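# Drop the towel into the pedal bin, lid closed

## Task

Get the towel inside the pedal bin, and finish only once the bin's lid has fallen shut on its own and everything stays that way without the robot touching it.

## Robot and tools

Robot: two arms, left_arm and right_arm, each with a two-finger parallel gripper. In the scene frame the origin sits at table height halfway between the nominal bases; +z is up, +x reaches out over the table, and left_arm is on the +y side (image left/right may differ). Calibrated bases: left_arm at (-0.011, +0.257, 0) m, right_arm at (+0.006, -0.242, 0) m, each yawed very slightly. A camera stand stands behind the arms.

Frames: each arm reports end_effector_position (m) and end_effector_quat_wxyz in its own base frame. The table is described in the scene frame. All offsets you send are along the axes of that arm's current Hand target. The gripper's fingers point along its +z and separate along its y; the reported point lies between the finger pads, just behind the tips. Readings can be off by a few cm, more at long reach; gravity and friction can leave the hand low, short or tilted, so check each result and correct.

execute_actions(actions, cameras): actions is a list of actions; each action is a table of 1 to 15 rows, one row per 1/30 s step (a short table repeats its last row up to 15 steps). Each row is one list of 14 numbers, all in [-1, 1]: left_arm dx, dy, dz, rx, ry, rz, opening, then right_arm in the same order. The six pose numbers are an offset, not a pose: every row counts from the Hand target at the start of that action (not from the previous row), and the next action starts from the new Hand target, so a repeated offset moves further. Scale: 1.0 = 0.6 m for dx/dy/dz, 180 degrees for rx/ry/rz, which form one rotation vector. Opening is absolute: +1 fully open (about 87 mm between pads), 0 about 31 to 49 mm, -1 closed. Zeros for all six pose numbers ask nothing new of an arm, but a 0 opening closes it halfway, so always resend the opening you want. An empty actions list returns the state plus all camera images. cameras: list of names, ["all"], or []; an unknown name voids the call.

move(target, speed, blend, opening_speed, blocking, cameras): target is one 14-number row as above, or a list of up to 15 rows; every row is an offset from the Hand targets at the move's start, not from the previous row. The gripper follows a straight path; the whole move is capped at 10 s. speed: m/s, 0.002 to 2.9, default 0.25 (rotation up to twice that in rad/s), one value or one per target. blend: corner rounding in m for lists, default 0 (stop at each). opening_speed: rate of the opening change per second on the -1..+1 scale, at least 0.2. blocking=false returns after about 0.5 s while the motion continues. Paths ignore obstacles and the other arm. The result adds a move: line with an ending such as done (within 10 mm and 2 degrees), off_target, moving, held or fault, plus limits (paced = clipped, held = steps withheld).

wait(seconds): 0 to 3600, runs the scene without new commands; a running move keeps going. stop(): brakes a running move. zoom_image(camera, region): region [x0, y0, x1, y1] in pixels, at most 504 wide and high, from the newest image of that camera. read_manual(section): licence texts only. finished_scene(scene): give the current scene's number; it ends the scene for good, so call nothing after it in that reply.

Cameras: cam_high, cam_low, cam_left_wrist, cam_right_wrist, each 896x504.

Result lines: Hand target is the last commanded pose after clipping; the gripper often rests short of it, and the next offsets count from it. grip_measured is the finger position on the command scale; in Joint positions the gripper value runs 0 (closed) to 1 (open). Tool commands shows present gripper commands. Joint torques are raw drive outputs with offsets; joints 1 to 3 wrap at ±28 N m. Step readings list hand positions during actions. MOTOR HOT appears at 75 °C.

Gripping: to hold something, command an opening about 0.04 below the grip_measured seen at first touch. Each pad pushes up to about 20 N; fast closing squeezes harder.

Cautions: the controller limits each step's orientation change to 40 degrees from the measured one. Do not route a hand close past its own base (the elbow can whip round). Keep the grippers and wrist cameras apart; the clearance check does not protect them, and an arm-to-arm press can fail the task. Approach contacts slowly and do not aim far past a surface. Do not drop the towel, release it while it is moving, slam the lid, or strike heavy or fixed objects. Nothing may fall off or be left off the table. Avoid holding loads or stretched poses for long: at 90 °C the arm folds up and stops working, and at 100 °C it goes limp.

Each tool is called by a JSON object that holds its "method" and its "body".

## Session

{"method": "execute_actions", "body": {"actions": []}}

Nothing of this call was run. Scene 2 begins with your next reply.

{"method": "execute_actions", "body": {"actions": []}}

Scene clock: 0.00 s.
left_arm: end_effector_position=(+0.3753, -0.0088, +0.0525) grip_measured=+1.000 end_effector_quat_wxyz=(+0.576, -0.005, +0.817, +0.023) | right_arm: end_effector_position=(+0.3918, -0.0402, +0.0599) grip_measured=+1.000 end_effector_quat_wxyz=(+0.615, +0.103, +0.780, -0.052)
Joint positions: left_arm=[-0.077 1.508 0.343 0.821 -0.117 -0.008 1] | right_arm=[-0.034 1.626 0.348 1.034 0.176 0.091 1]
Joint velocities: within noise
Joint torques (N m): no reading
Heat: left arm: 38 °C; right arm: 35 °C.
Hand target: left_arm +0.3755, -0.0088, +0.0526; +0.575, -0.005, +0.818, +0.023 | right_arm +0.3958, -0.0403, +0.0685; +0.626, +0.103, +0.772, -0.051
Tool commands: left_gripper/opening=+1.0 right_gripper/opening=+1.0

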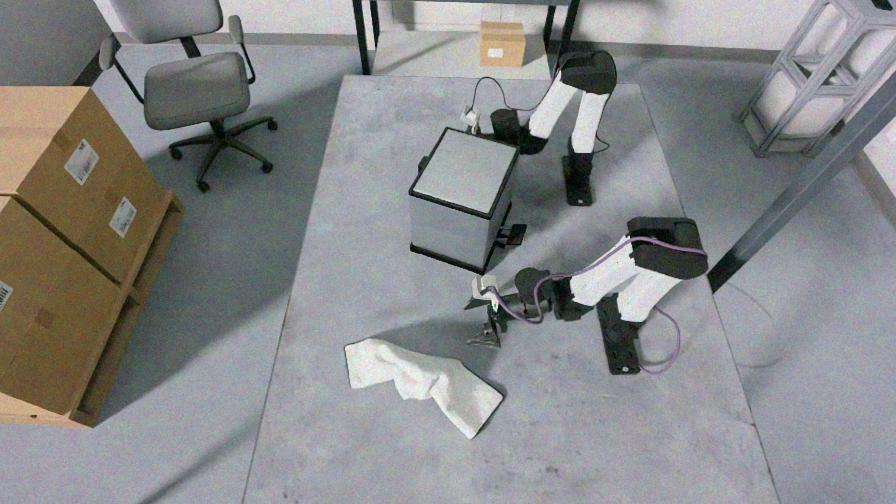

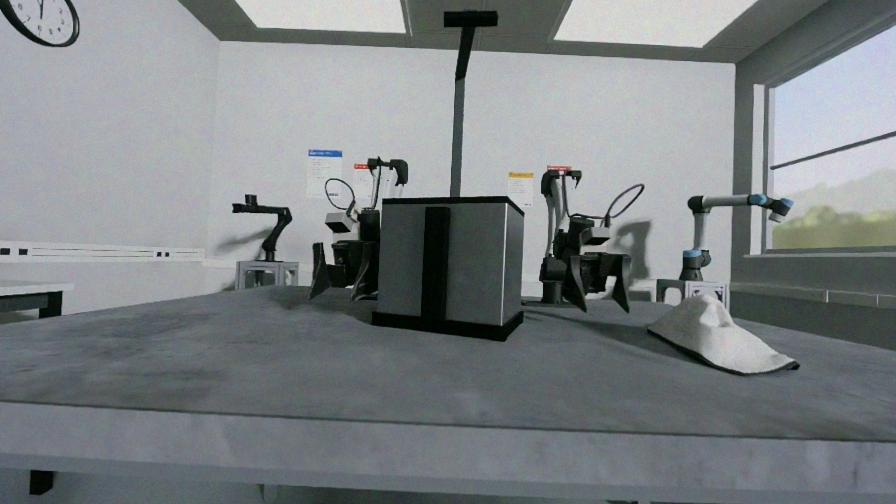

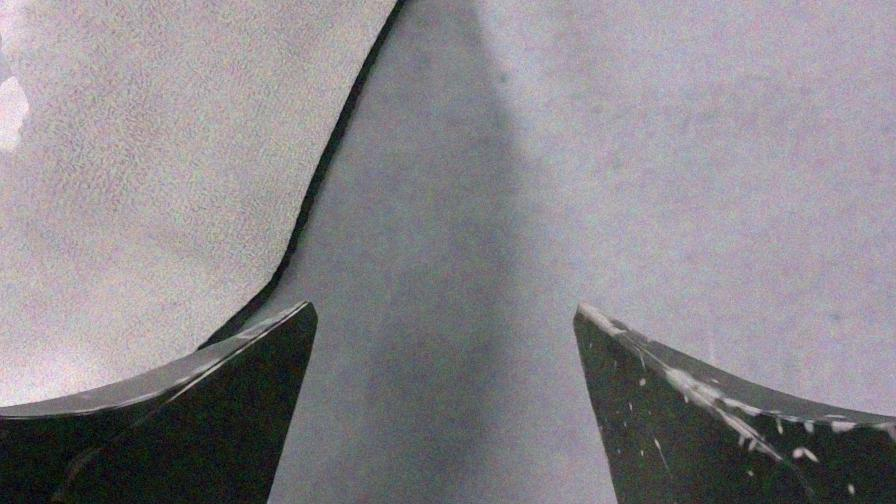

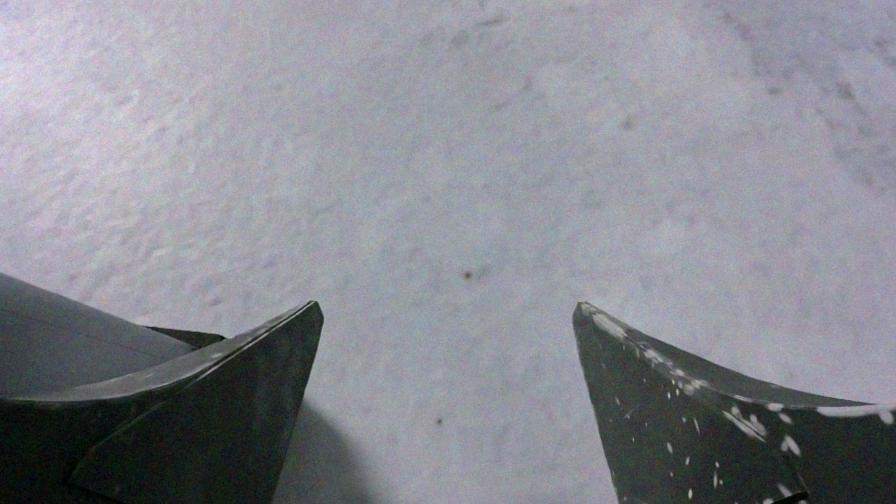

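{"method": "zoom_image", "body": {"camera": "cam_high", "region": [340, 80, 660, 260]}}

{"method": "zoom_image", "body": {"camera": "cam_high", "region": [330, 250, 650, 450]}}

Scaled by 1.575 from the camera's image (finer frame: 1280x720).

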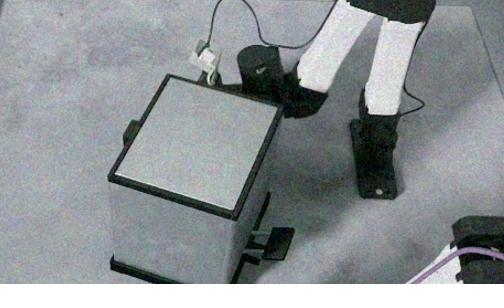

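Scaled by 1.575 from the camera's image (finer frame: 1280x720).

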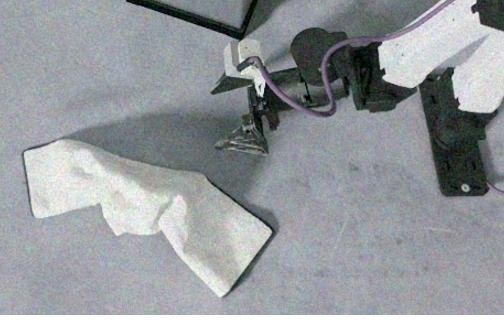

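{"method": "move", "body": {"target": [[-0.328,0.167,-0.074,0,0.222,0,1,-0.229,0.015,-0.358,-0.056,0.183,-0.049,-1],[-0.328,0.167,-0.074,0,0.222,0,1,-0.053,0.37,-0.455,-0.28,0.174,-0.169,-1]], "cameras": ["all"]}}

Scene clock: 44.83 s.
left_arm: end_effector_position=(+0.3961, +0.0857, +0.2601) grip_measured=+1.000 end_effector_quat_wxyz=(+0.271, -0.016, +0.962, +0.025) | right_arm: end_effector_position=(+0.1905, +0.2247, +0.1686) grip_measured=-0.999 end_effector_quat_wxyz=(+0.351, -0.348, +0.857, +0.142)
Joint positions: left_arm=[0.221 1.847 2.135 -1.309 0.058 0.171 1] | right_arm=[0.912 1.096 0.965 -0.667 0.099 0.101 0]
Joint torques (N m): left_arm=[0.25 -7.35 7.92 1.12 0.15 0.04] | right_arm=[0.03 -2.96 6.83 1.56 0 -0.13]
Heat: left arm: 39 °C; right arm: 38 °C.
Hand target: left_arm +0.3969, +0.0856, +0.2560; +0.261, -0.013, +0.965, +0.020 | right_arm +0.1907, +0.2293, +0.1687; +0.354, -0.354, +0.853, +0.148
Off the commanded pose: left_arm 0.004 m, 1 deg | right_arm 0.005 m, 1 deg.
move: done

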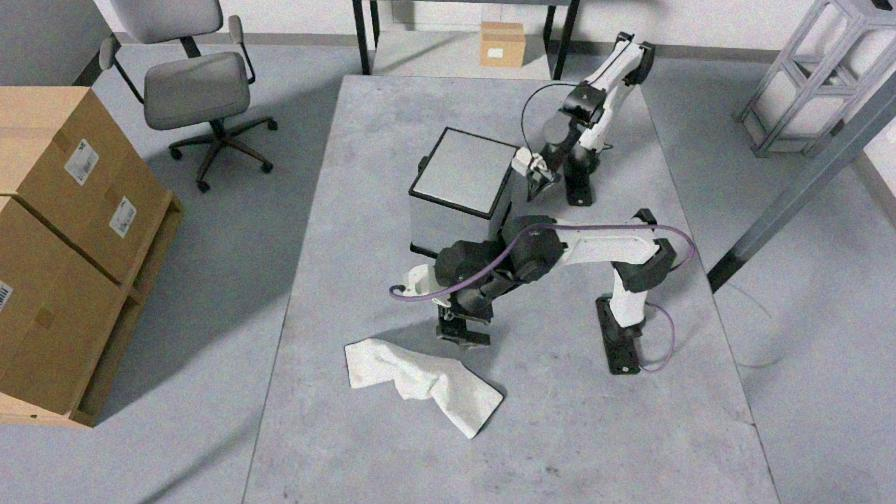

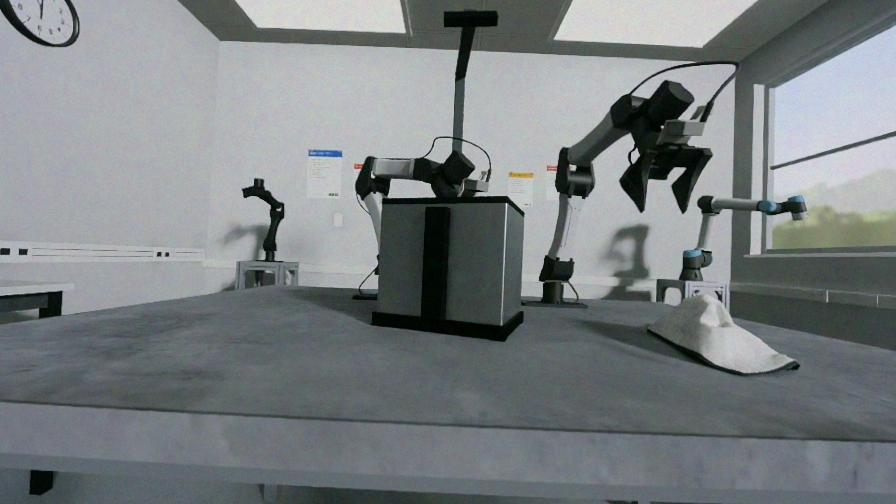

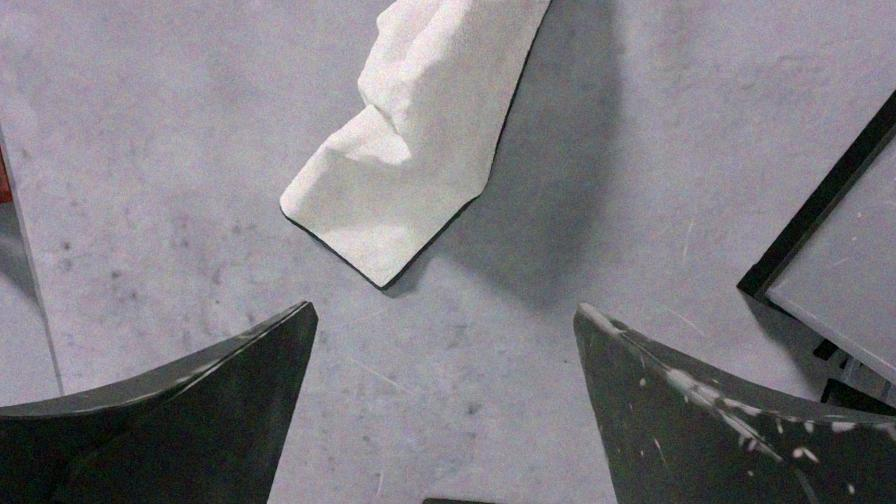

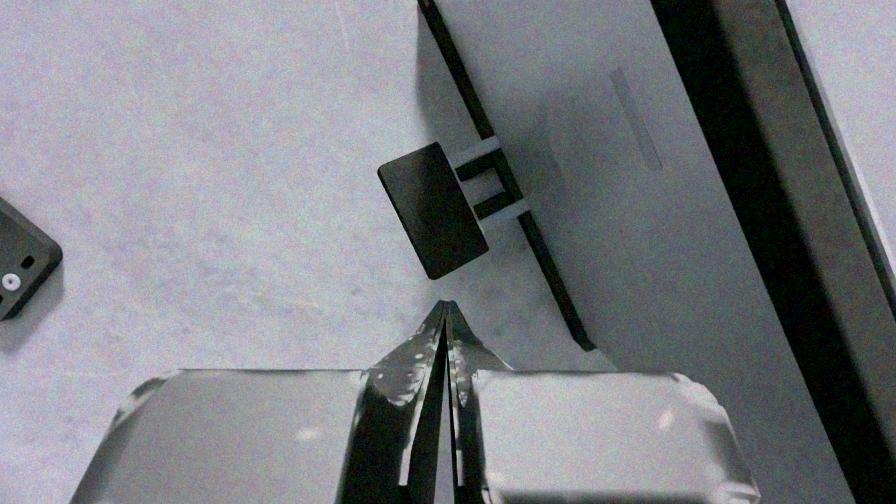

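{"method": "move", "body": {"target": [[0.017,0.04,0.281,0,0.083,0,1,0.098,0.013,0.161,0,0,0,-1],[0.093,0.04,0.407,0,0.083,0,1,0.098,0.013,0.161,0,0,0,-1],[0.093,0.04,0.407,0,0.083,0,-1,0.098,0.013,0.161,0,0,0,-1]], "opening_speed": 2, "cameras": ["all"]}}

Scene clock: 66.57 s.
left_arm: end_effector_position=(+0.4748, +0.1142, +0.0222) grip_measured=-0.585 end_effector_quat_wxyz=(+0.137, -0.015, +0.990, +0.009) | right_arm: end_effector_position=(+0.2093, +0.2525, +0.0691) grip_measured=-1.000 end_effector_quat_wxyz=(+0.367, -0.356, +0.847, +0.143)
Joint positions: left_arm=[0.234 2.371 2.037 -0.964 0.042 0.199 0.208] | right_arm=[0.931 1.276 0.652 -0.143 0.117 0.085 0]
Joint torques (N m): left_arm=[0.61 -14.8 4.31 1.05 -0.14 0.03] | right_arm=[0.12 -2.84 5.5 1.53 -0.05 0.15]
Heat: left arm: 42 °C; right arm: 39 °C.
Hand target: left_arm +0.4707, +0.1199, +0.0178; +0.133, -0.015, +0.991, +0.018 | right_arm +0.2040, +0.2540, +0.0589; +0.354, -0.354, +0.853, +0.148
Off the commanded pose: left_arm 0.008 m, 1 deg | right_arm 0.012 m, 2 deg.
move: off_target (right_arm)

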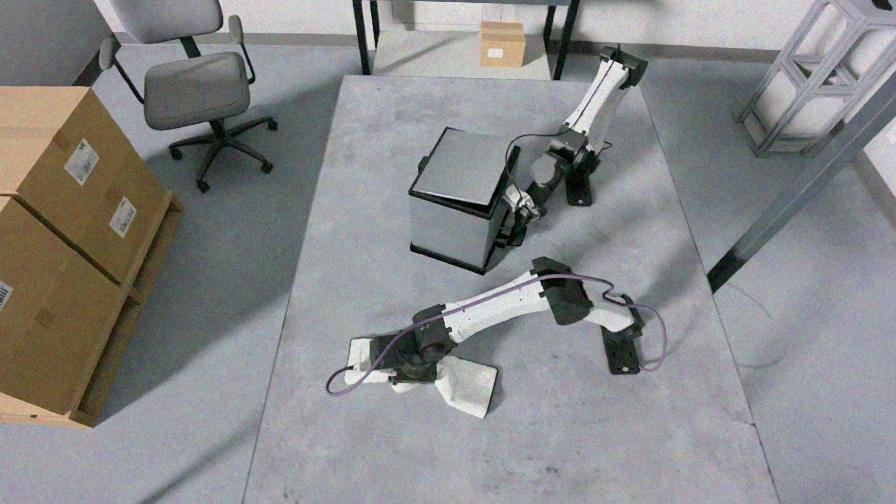

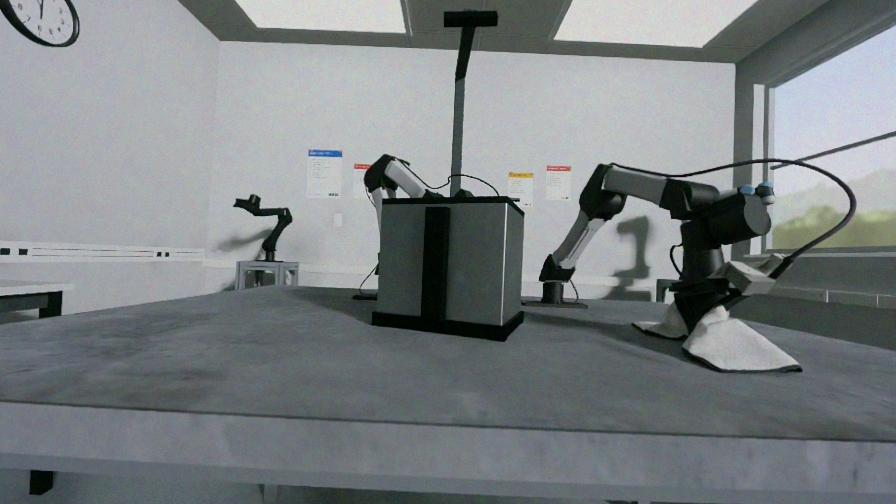

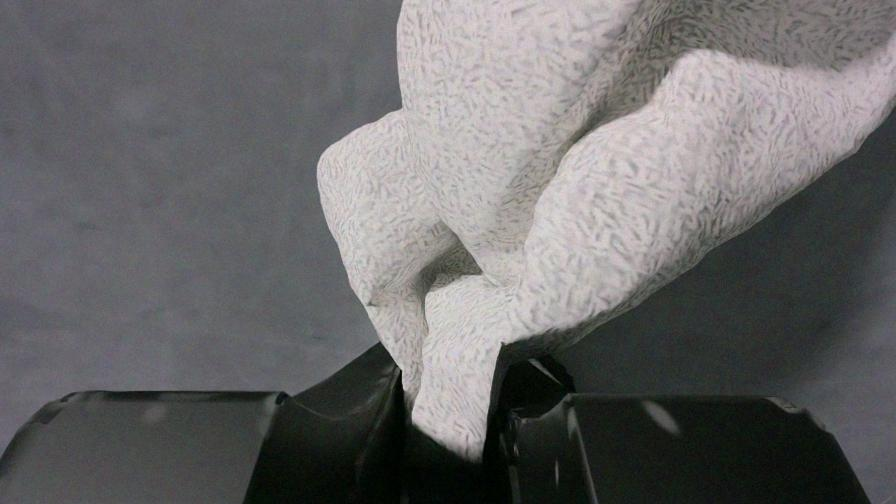

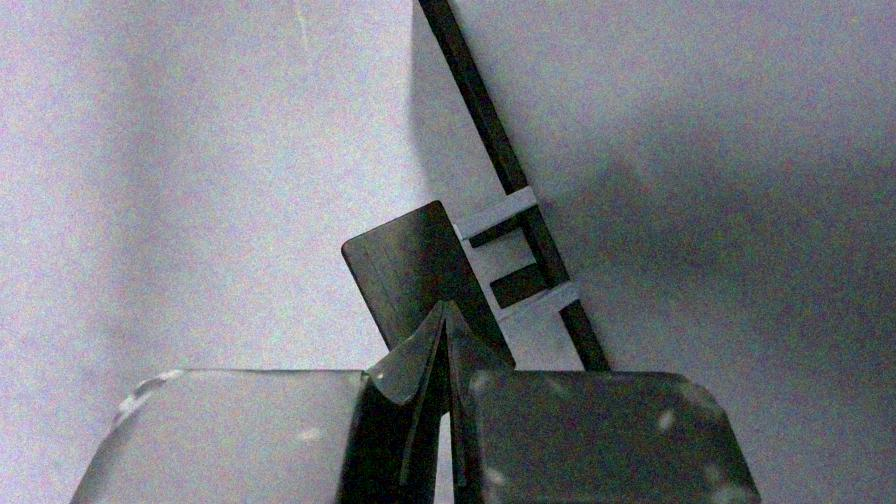

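{"method": "move", "body": {"target": [-0.097,-0.033,-0.668,0,-0.248,0,-1,0.059,0.008,0.059,0,0,0,-1], "cameras": ["all"]}}

Scene clock: 79.20 s.
left_arm: end_effector_position=(+0.4204, +0.0846, +0.4239) grip_measured=-0.585 end_effector_quat_wxyz=(+0.507, -0.004, +0.861, +0.030) | right_arm: end_effector_position=(+0.2158, +0.2706, +0.0410) grip_measured=-1.000 end_effector_quat_wxyz=(+0.400, -0.342, +0.833, +0.167)
Joint positions: left_arm=[0.251 1.898 2.701 -1.314 0.164 0.146 0.208] | right_arm=[0.949 1.383 0.539 0.165 0.128 0.109 0]
Joint torques (N m): left_arm=[0.65 -6.57 6.09 1.68 0.21 -0.1] | right_arm=[0.24 -1.52 3.66 1.1 0 0.06]
Heat: left arm: 45 °C; right arm: 39 °C.
Hand target: left_arm +0.4220, +0.0853, +0.4190; +0.500, -0.007, +0.866, +0.023 | right_arm +0.2005, +0.2576, +0.0089; +0.354, -0.354, +0.853, +0.148
Off the commanded pose: left_arm 0.005 m, 1 deg | right_arm 0.038 m, 6 deg.
move: off_target (right_arm)

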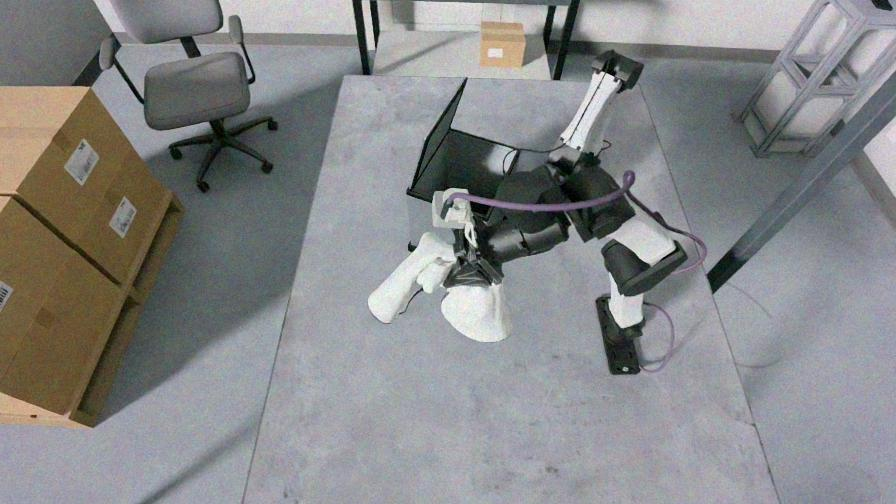

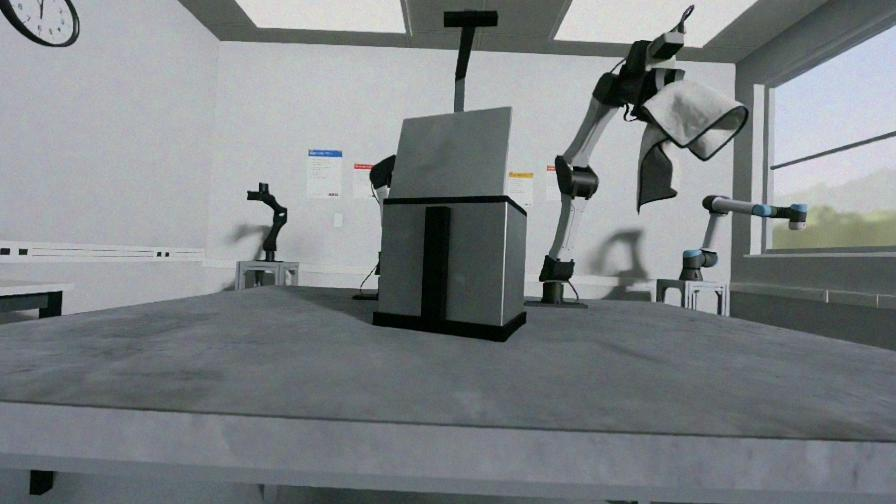

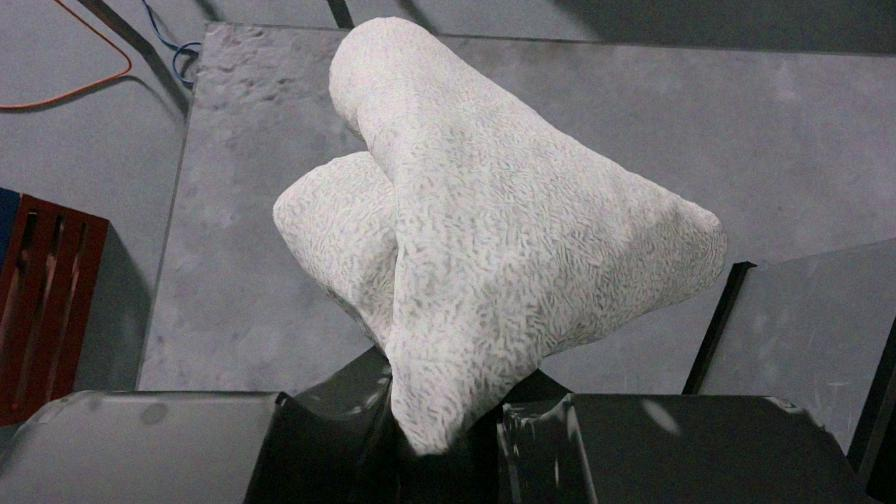

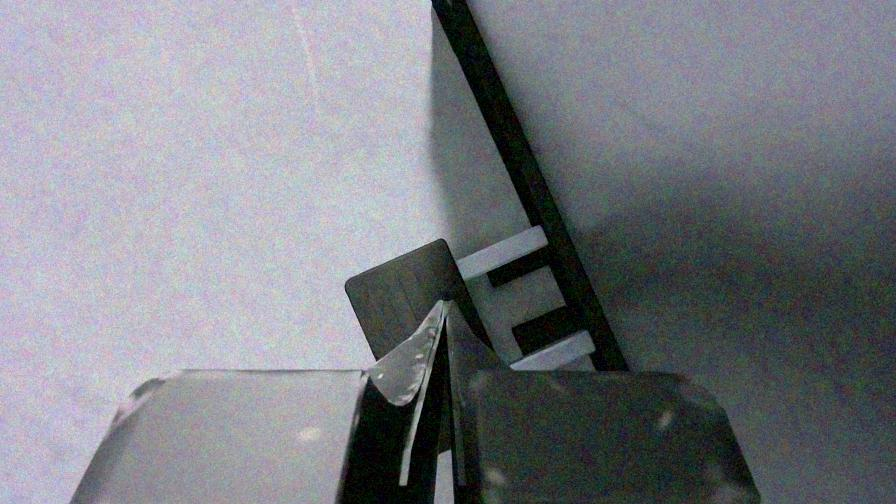

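{"method": "move", "body": {"target": [[0.028,-0.392,-0.219,0.144,0,0.083,-1,0,0,0,0,0,0,-1],[0,-0.717,-0.168,0.222,0,0.128,-1,0,0,0,0,0,0,-1]], "blend": 0.05, "cameras": ["all"]}}

Scene clock: 90.03 s.
left_arm: end_effector_position=(+0.3462, -0.3447, +0.4546) grip_measured=-0.585 end_effector_quat_wxyz=(+0.552, +0.308, +0.745, -0.213) | right_arm: end_effector_position=(+0.2158, +0.2706, +0.0410) grip_measured=-1.000 end_effector_quat_wxyz=(+0.400, -0.342, +0.833, +0.167)
Joint positions: left_arm=[-0.797 2.039 2.857 -1.121 -0.035 0.012 0.208] | right_arm=[0.949 1.383 0.539 0.165 0.128 0.109 0]
Joint torques (N m): left_arm=[-0.06 -8.42 5.39 2.11 0.02 -0.02] | right_arm=[0.24 -1.52 3.64 1.09 0 0.06]
Heat: left arm: 44 °C; right arm: 39 °C.
Hand target: left_arm +0.3499, -0.3492, +0.4554; +0.458, +0.333, +0.806, -0.175 | right_arm +0.2005, +0.2576, +0.0089; +0.354, -0.354, +0.853, +0.148
Off the commanded pose: left_arm 0.006 m, 14 deg | right_arm 0.038 m, 6 deg.
elbow stopped short (left arm): the move would have taken joint 3 (elbow) straighter than the controller allows.
move: off_target (left_arm)

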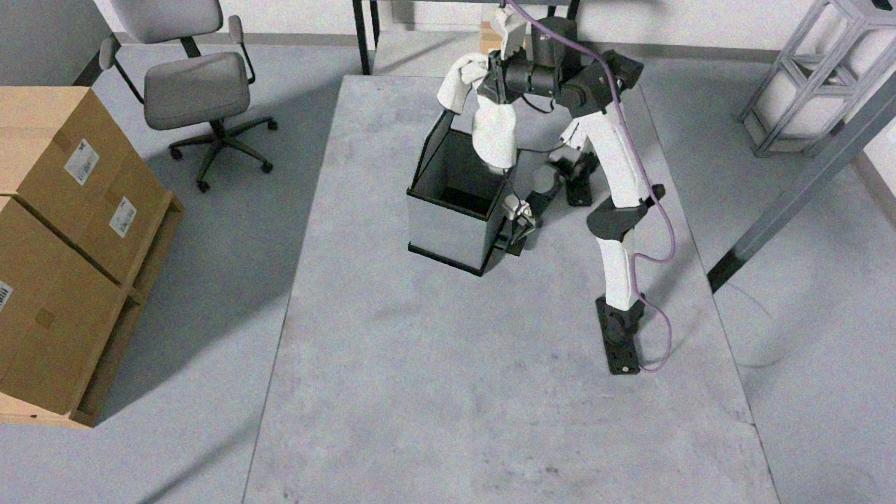

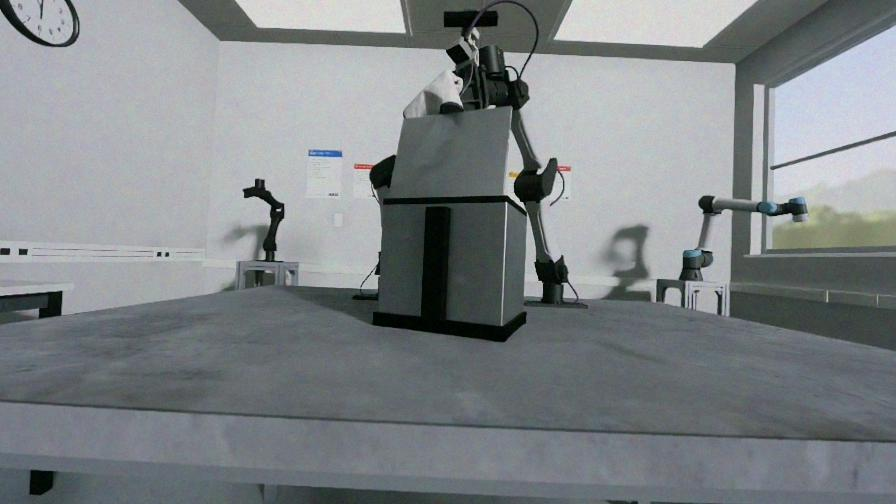

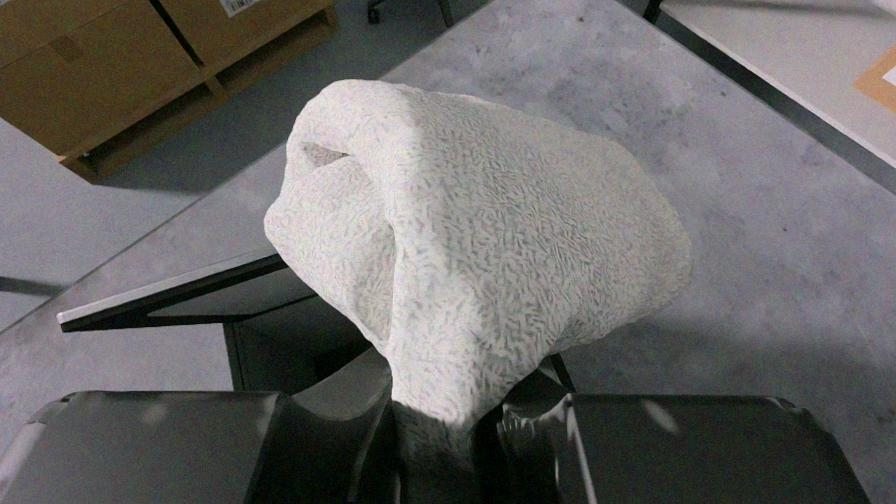

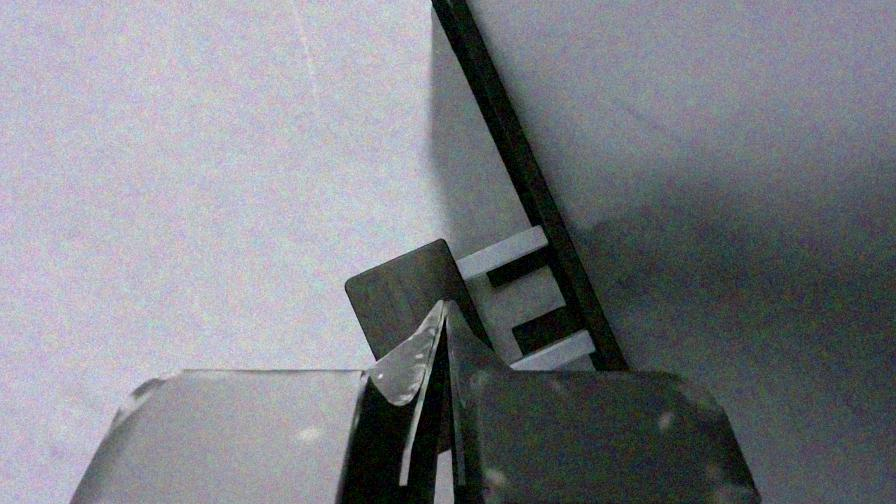

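{"method": "move", "body": {"target": [[0.162,0.04,0.103,0,0,0,-1,0,0,0,0,0,0,-1],[0.162,0.04,0.103,0,0,0,1,0,0,0,0,0,0,-1]], "opening_speed": 1.5, "cameras": ["all"]}}

Scene clock: 101.60 s.
left_arm: end_effector_position=(+0.3723, -0.3350, +0.3339) grip_measured=+0.999 end_effector_quat_wxyz=(+0.451, +0.331, +0.811, -0.170) | right_arm: end_effector_position=(+0.2158, +0.2706, +0.0410) grip_measured=-1.000 end_effector_quat_wxyz=(+0.400, -0.342, +0.834, +0.167)
Joint positions: left_arm=[-0.73 1.883 2.22 -0.902 0.015 0.035 0.999] | right_arm=[0.949 1.383 0.539 0.165 0.128 0.11 0]
Joint torques (N m): left_arm=[0.54 -12.27 5.41 1.9 0.15 0.04] | right_arm=[0.24 -1.52 3.66 1.09 0 0.06]
Heat: left arm: 44 °C; right arm: 39 °C.
Hand target: left_arm +0.3699, -0.3317, +0.3408; +0.457, +0.333, +0.806, -0.175 | right_arm +0.2005, +0.2576, +0.0089; +0.354, -0.354, +0.853, +0.148
Off the commanded pose: left_arm 0.008 m, 1 deg | right_arm 0.038 m, 6 deg.
move: done

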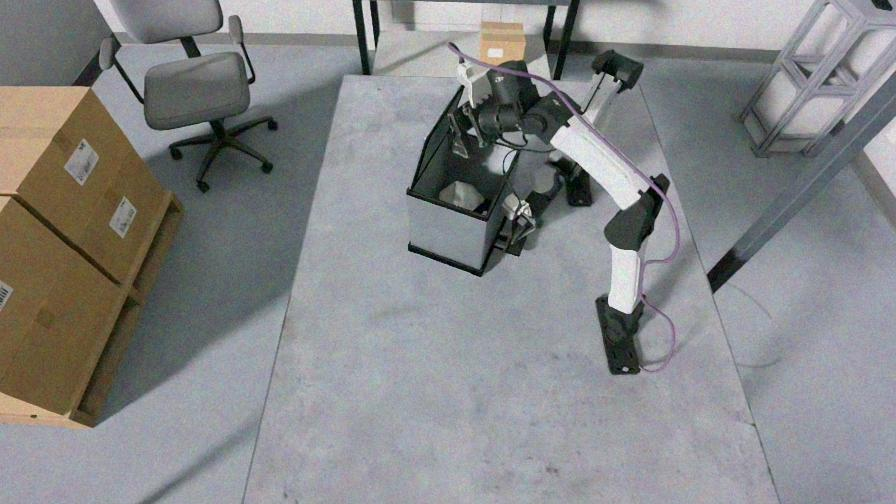

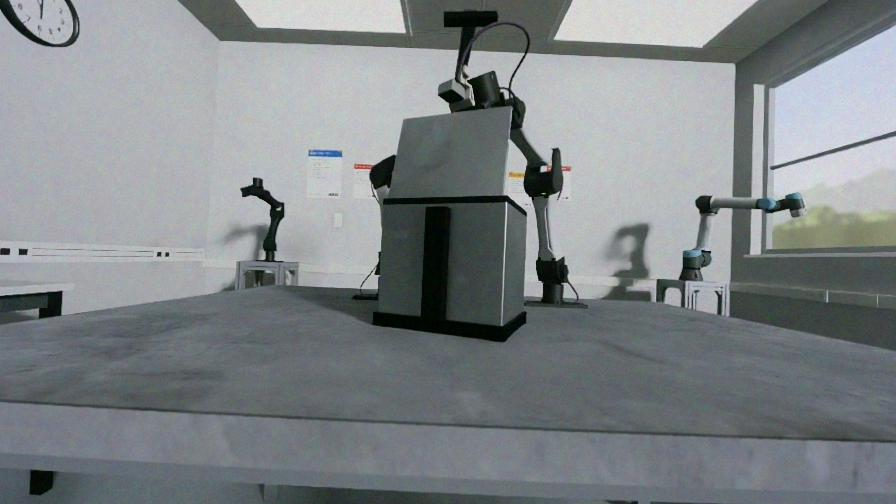

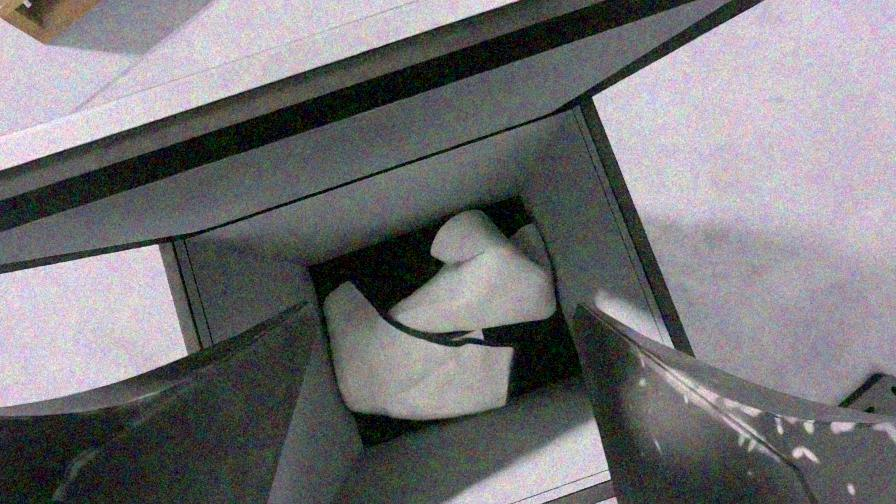

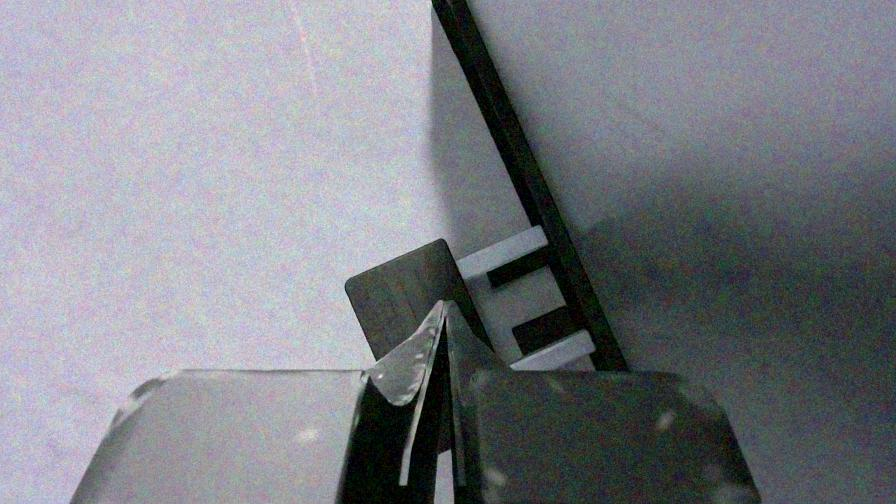

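{"method": "move", "body": {"target": [[-0.047,0,-0.219,0,0,0,1,0,0,0,0,0,0,-1],[0.022,0.417,-0.372,0,0,0,1,0,0,0,0,0,0,-1],[0.022,0.417,-0.372,0,0,0,1,-0.142,0,-0.142,0,0,0,-1]], "blend": [0.04,0.0,0], "speed": [0.25,0.25,0.06], "cameras": ["cam_high","cam_low"]}}

Scene clock: 111.33 s.
left_arm: end_effector_position=(+0.3987, -0.0167, +0.4539) grip_measured=+0.999 end_effector_quat_wxyz=(+0.554, +0.295, +0.764, -0.154) | right_arm: end_effector_position=(+0.1998, +0.2498, +0.1132) grip_measured=-1.000 end_effector_quat_wxyz=(+0.340, -0.358, +0.860, +0.132)
Joint positions: left_arm=[0.249 1.944 2.853 -1.429 0.818 0.494 1] | right_arm=[0.951 1.237 0.846 -0.443 0.126 0.113 0]
Joint torques (N m): left_arm=[0.31 -6.42 4.98 1.53 0.39 0.02] | right_arm=[0.08 -5.86 9.62 1.3 0.01 0.02]
Heat: left arm: 45 °C; right arm: 39 °C.
Hand target: left_arm +0.4008, -0.0162, +0.4510; +0.457, +0.333, +0.806, -0.175 | right_arm +0.2006, +0.2572, +0.1293; +0.354, -0.354, +0.853, +0.148
Off the commanded pose: left_arm 0.004 m, 13 deg | right_arm 0.018 m, 3 deg.
elbow stopped short (left arm): the move would have taken joint 3 (elbow) straighter than the controller allows.
move: off_target (left_arm, right_arm)

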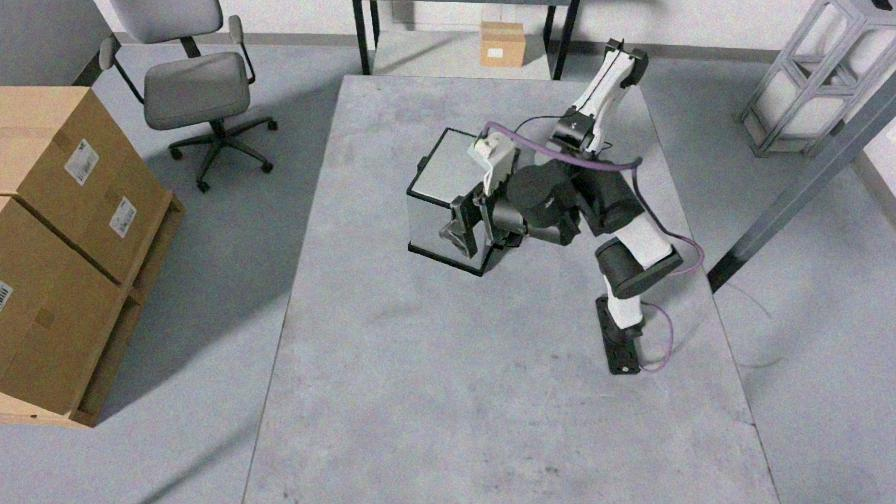

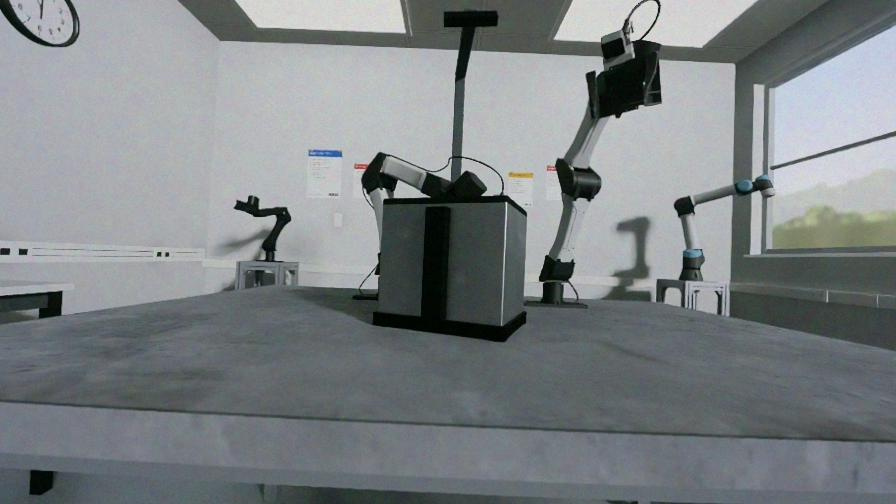

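Lid shut.

{"method": "finished_scene", "body": {"scene": 2}}

The scene is finished: the task was done.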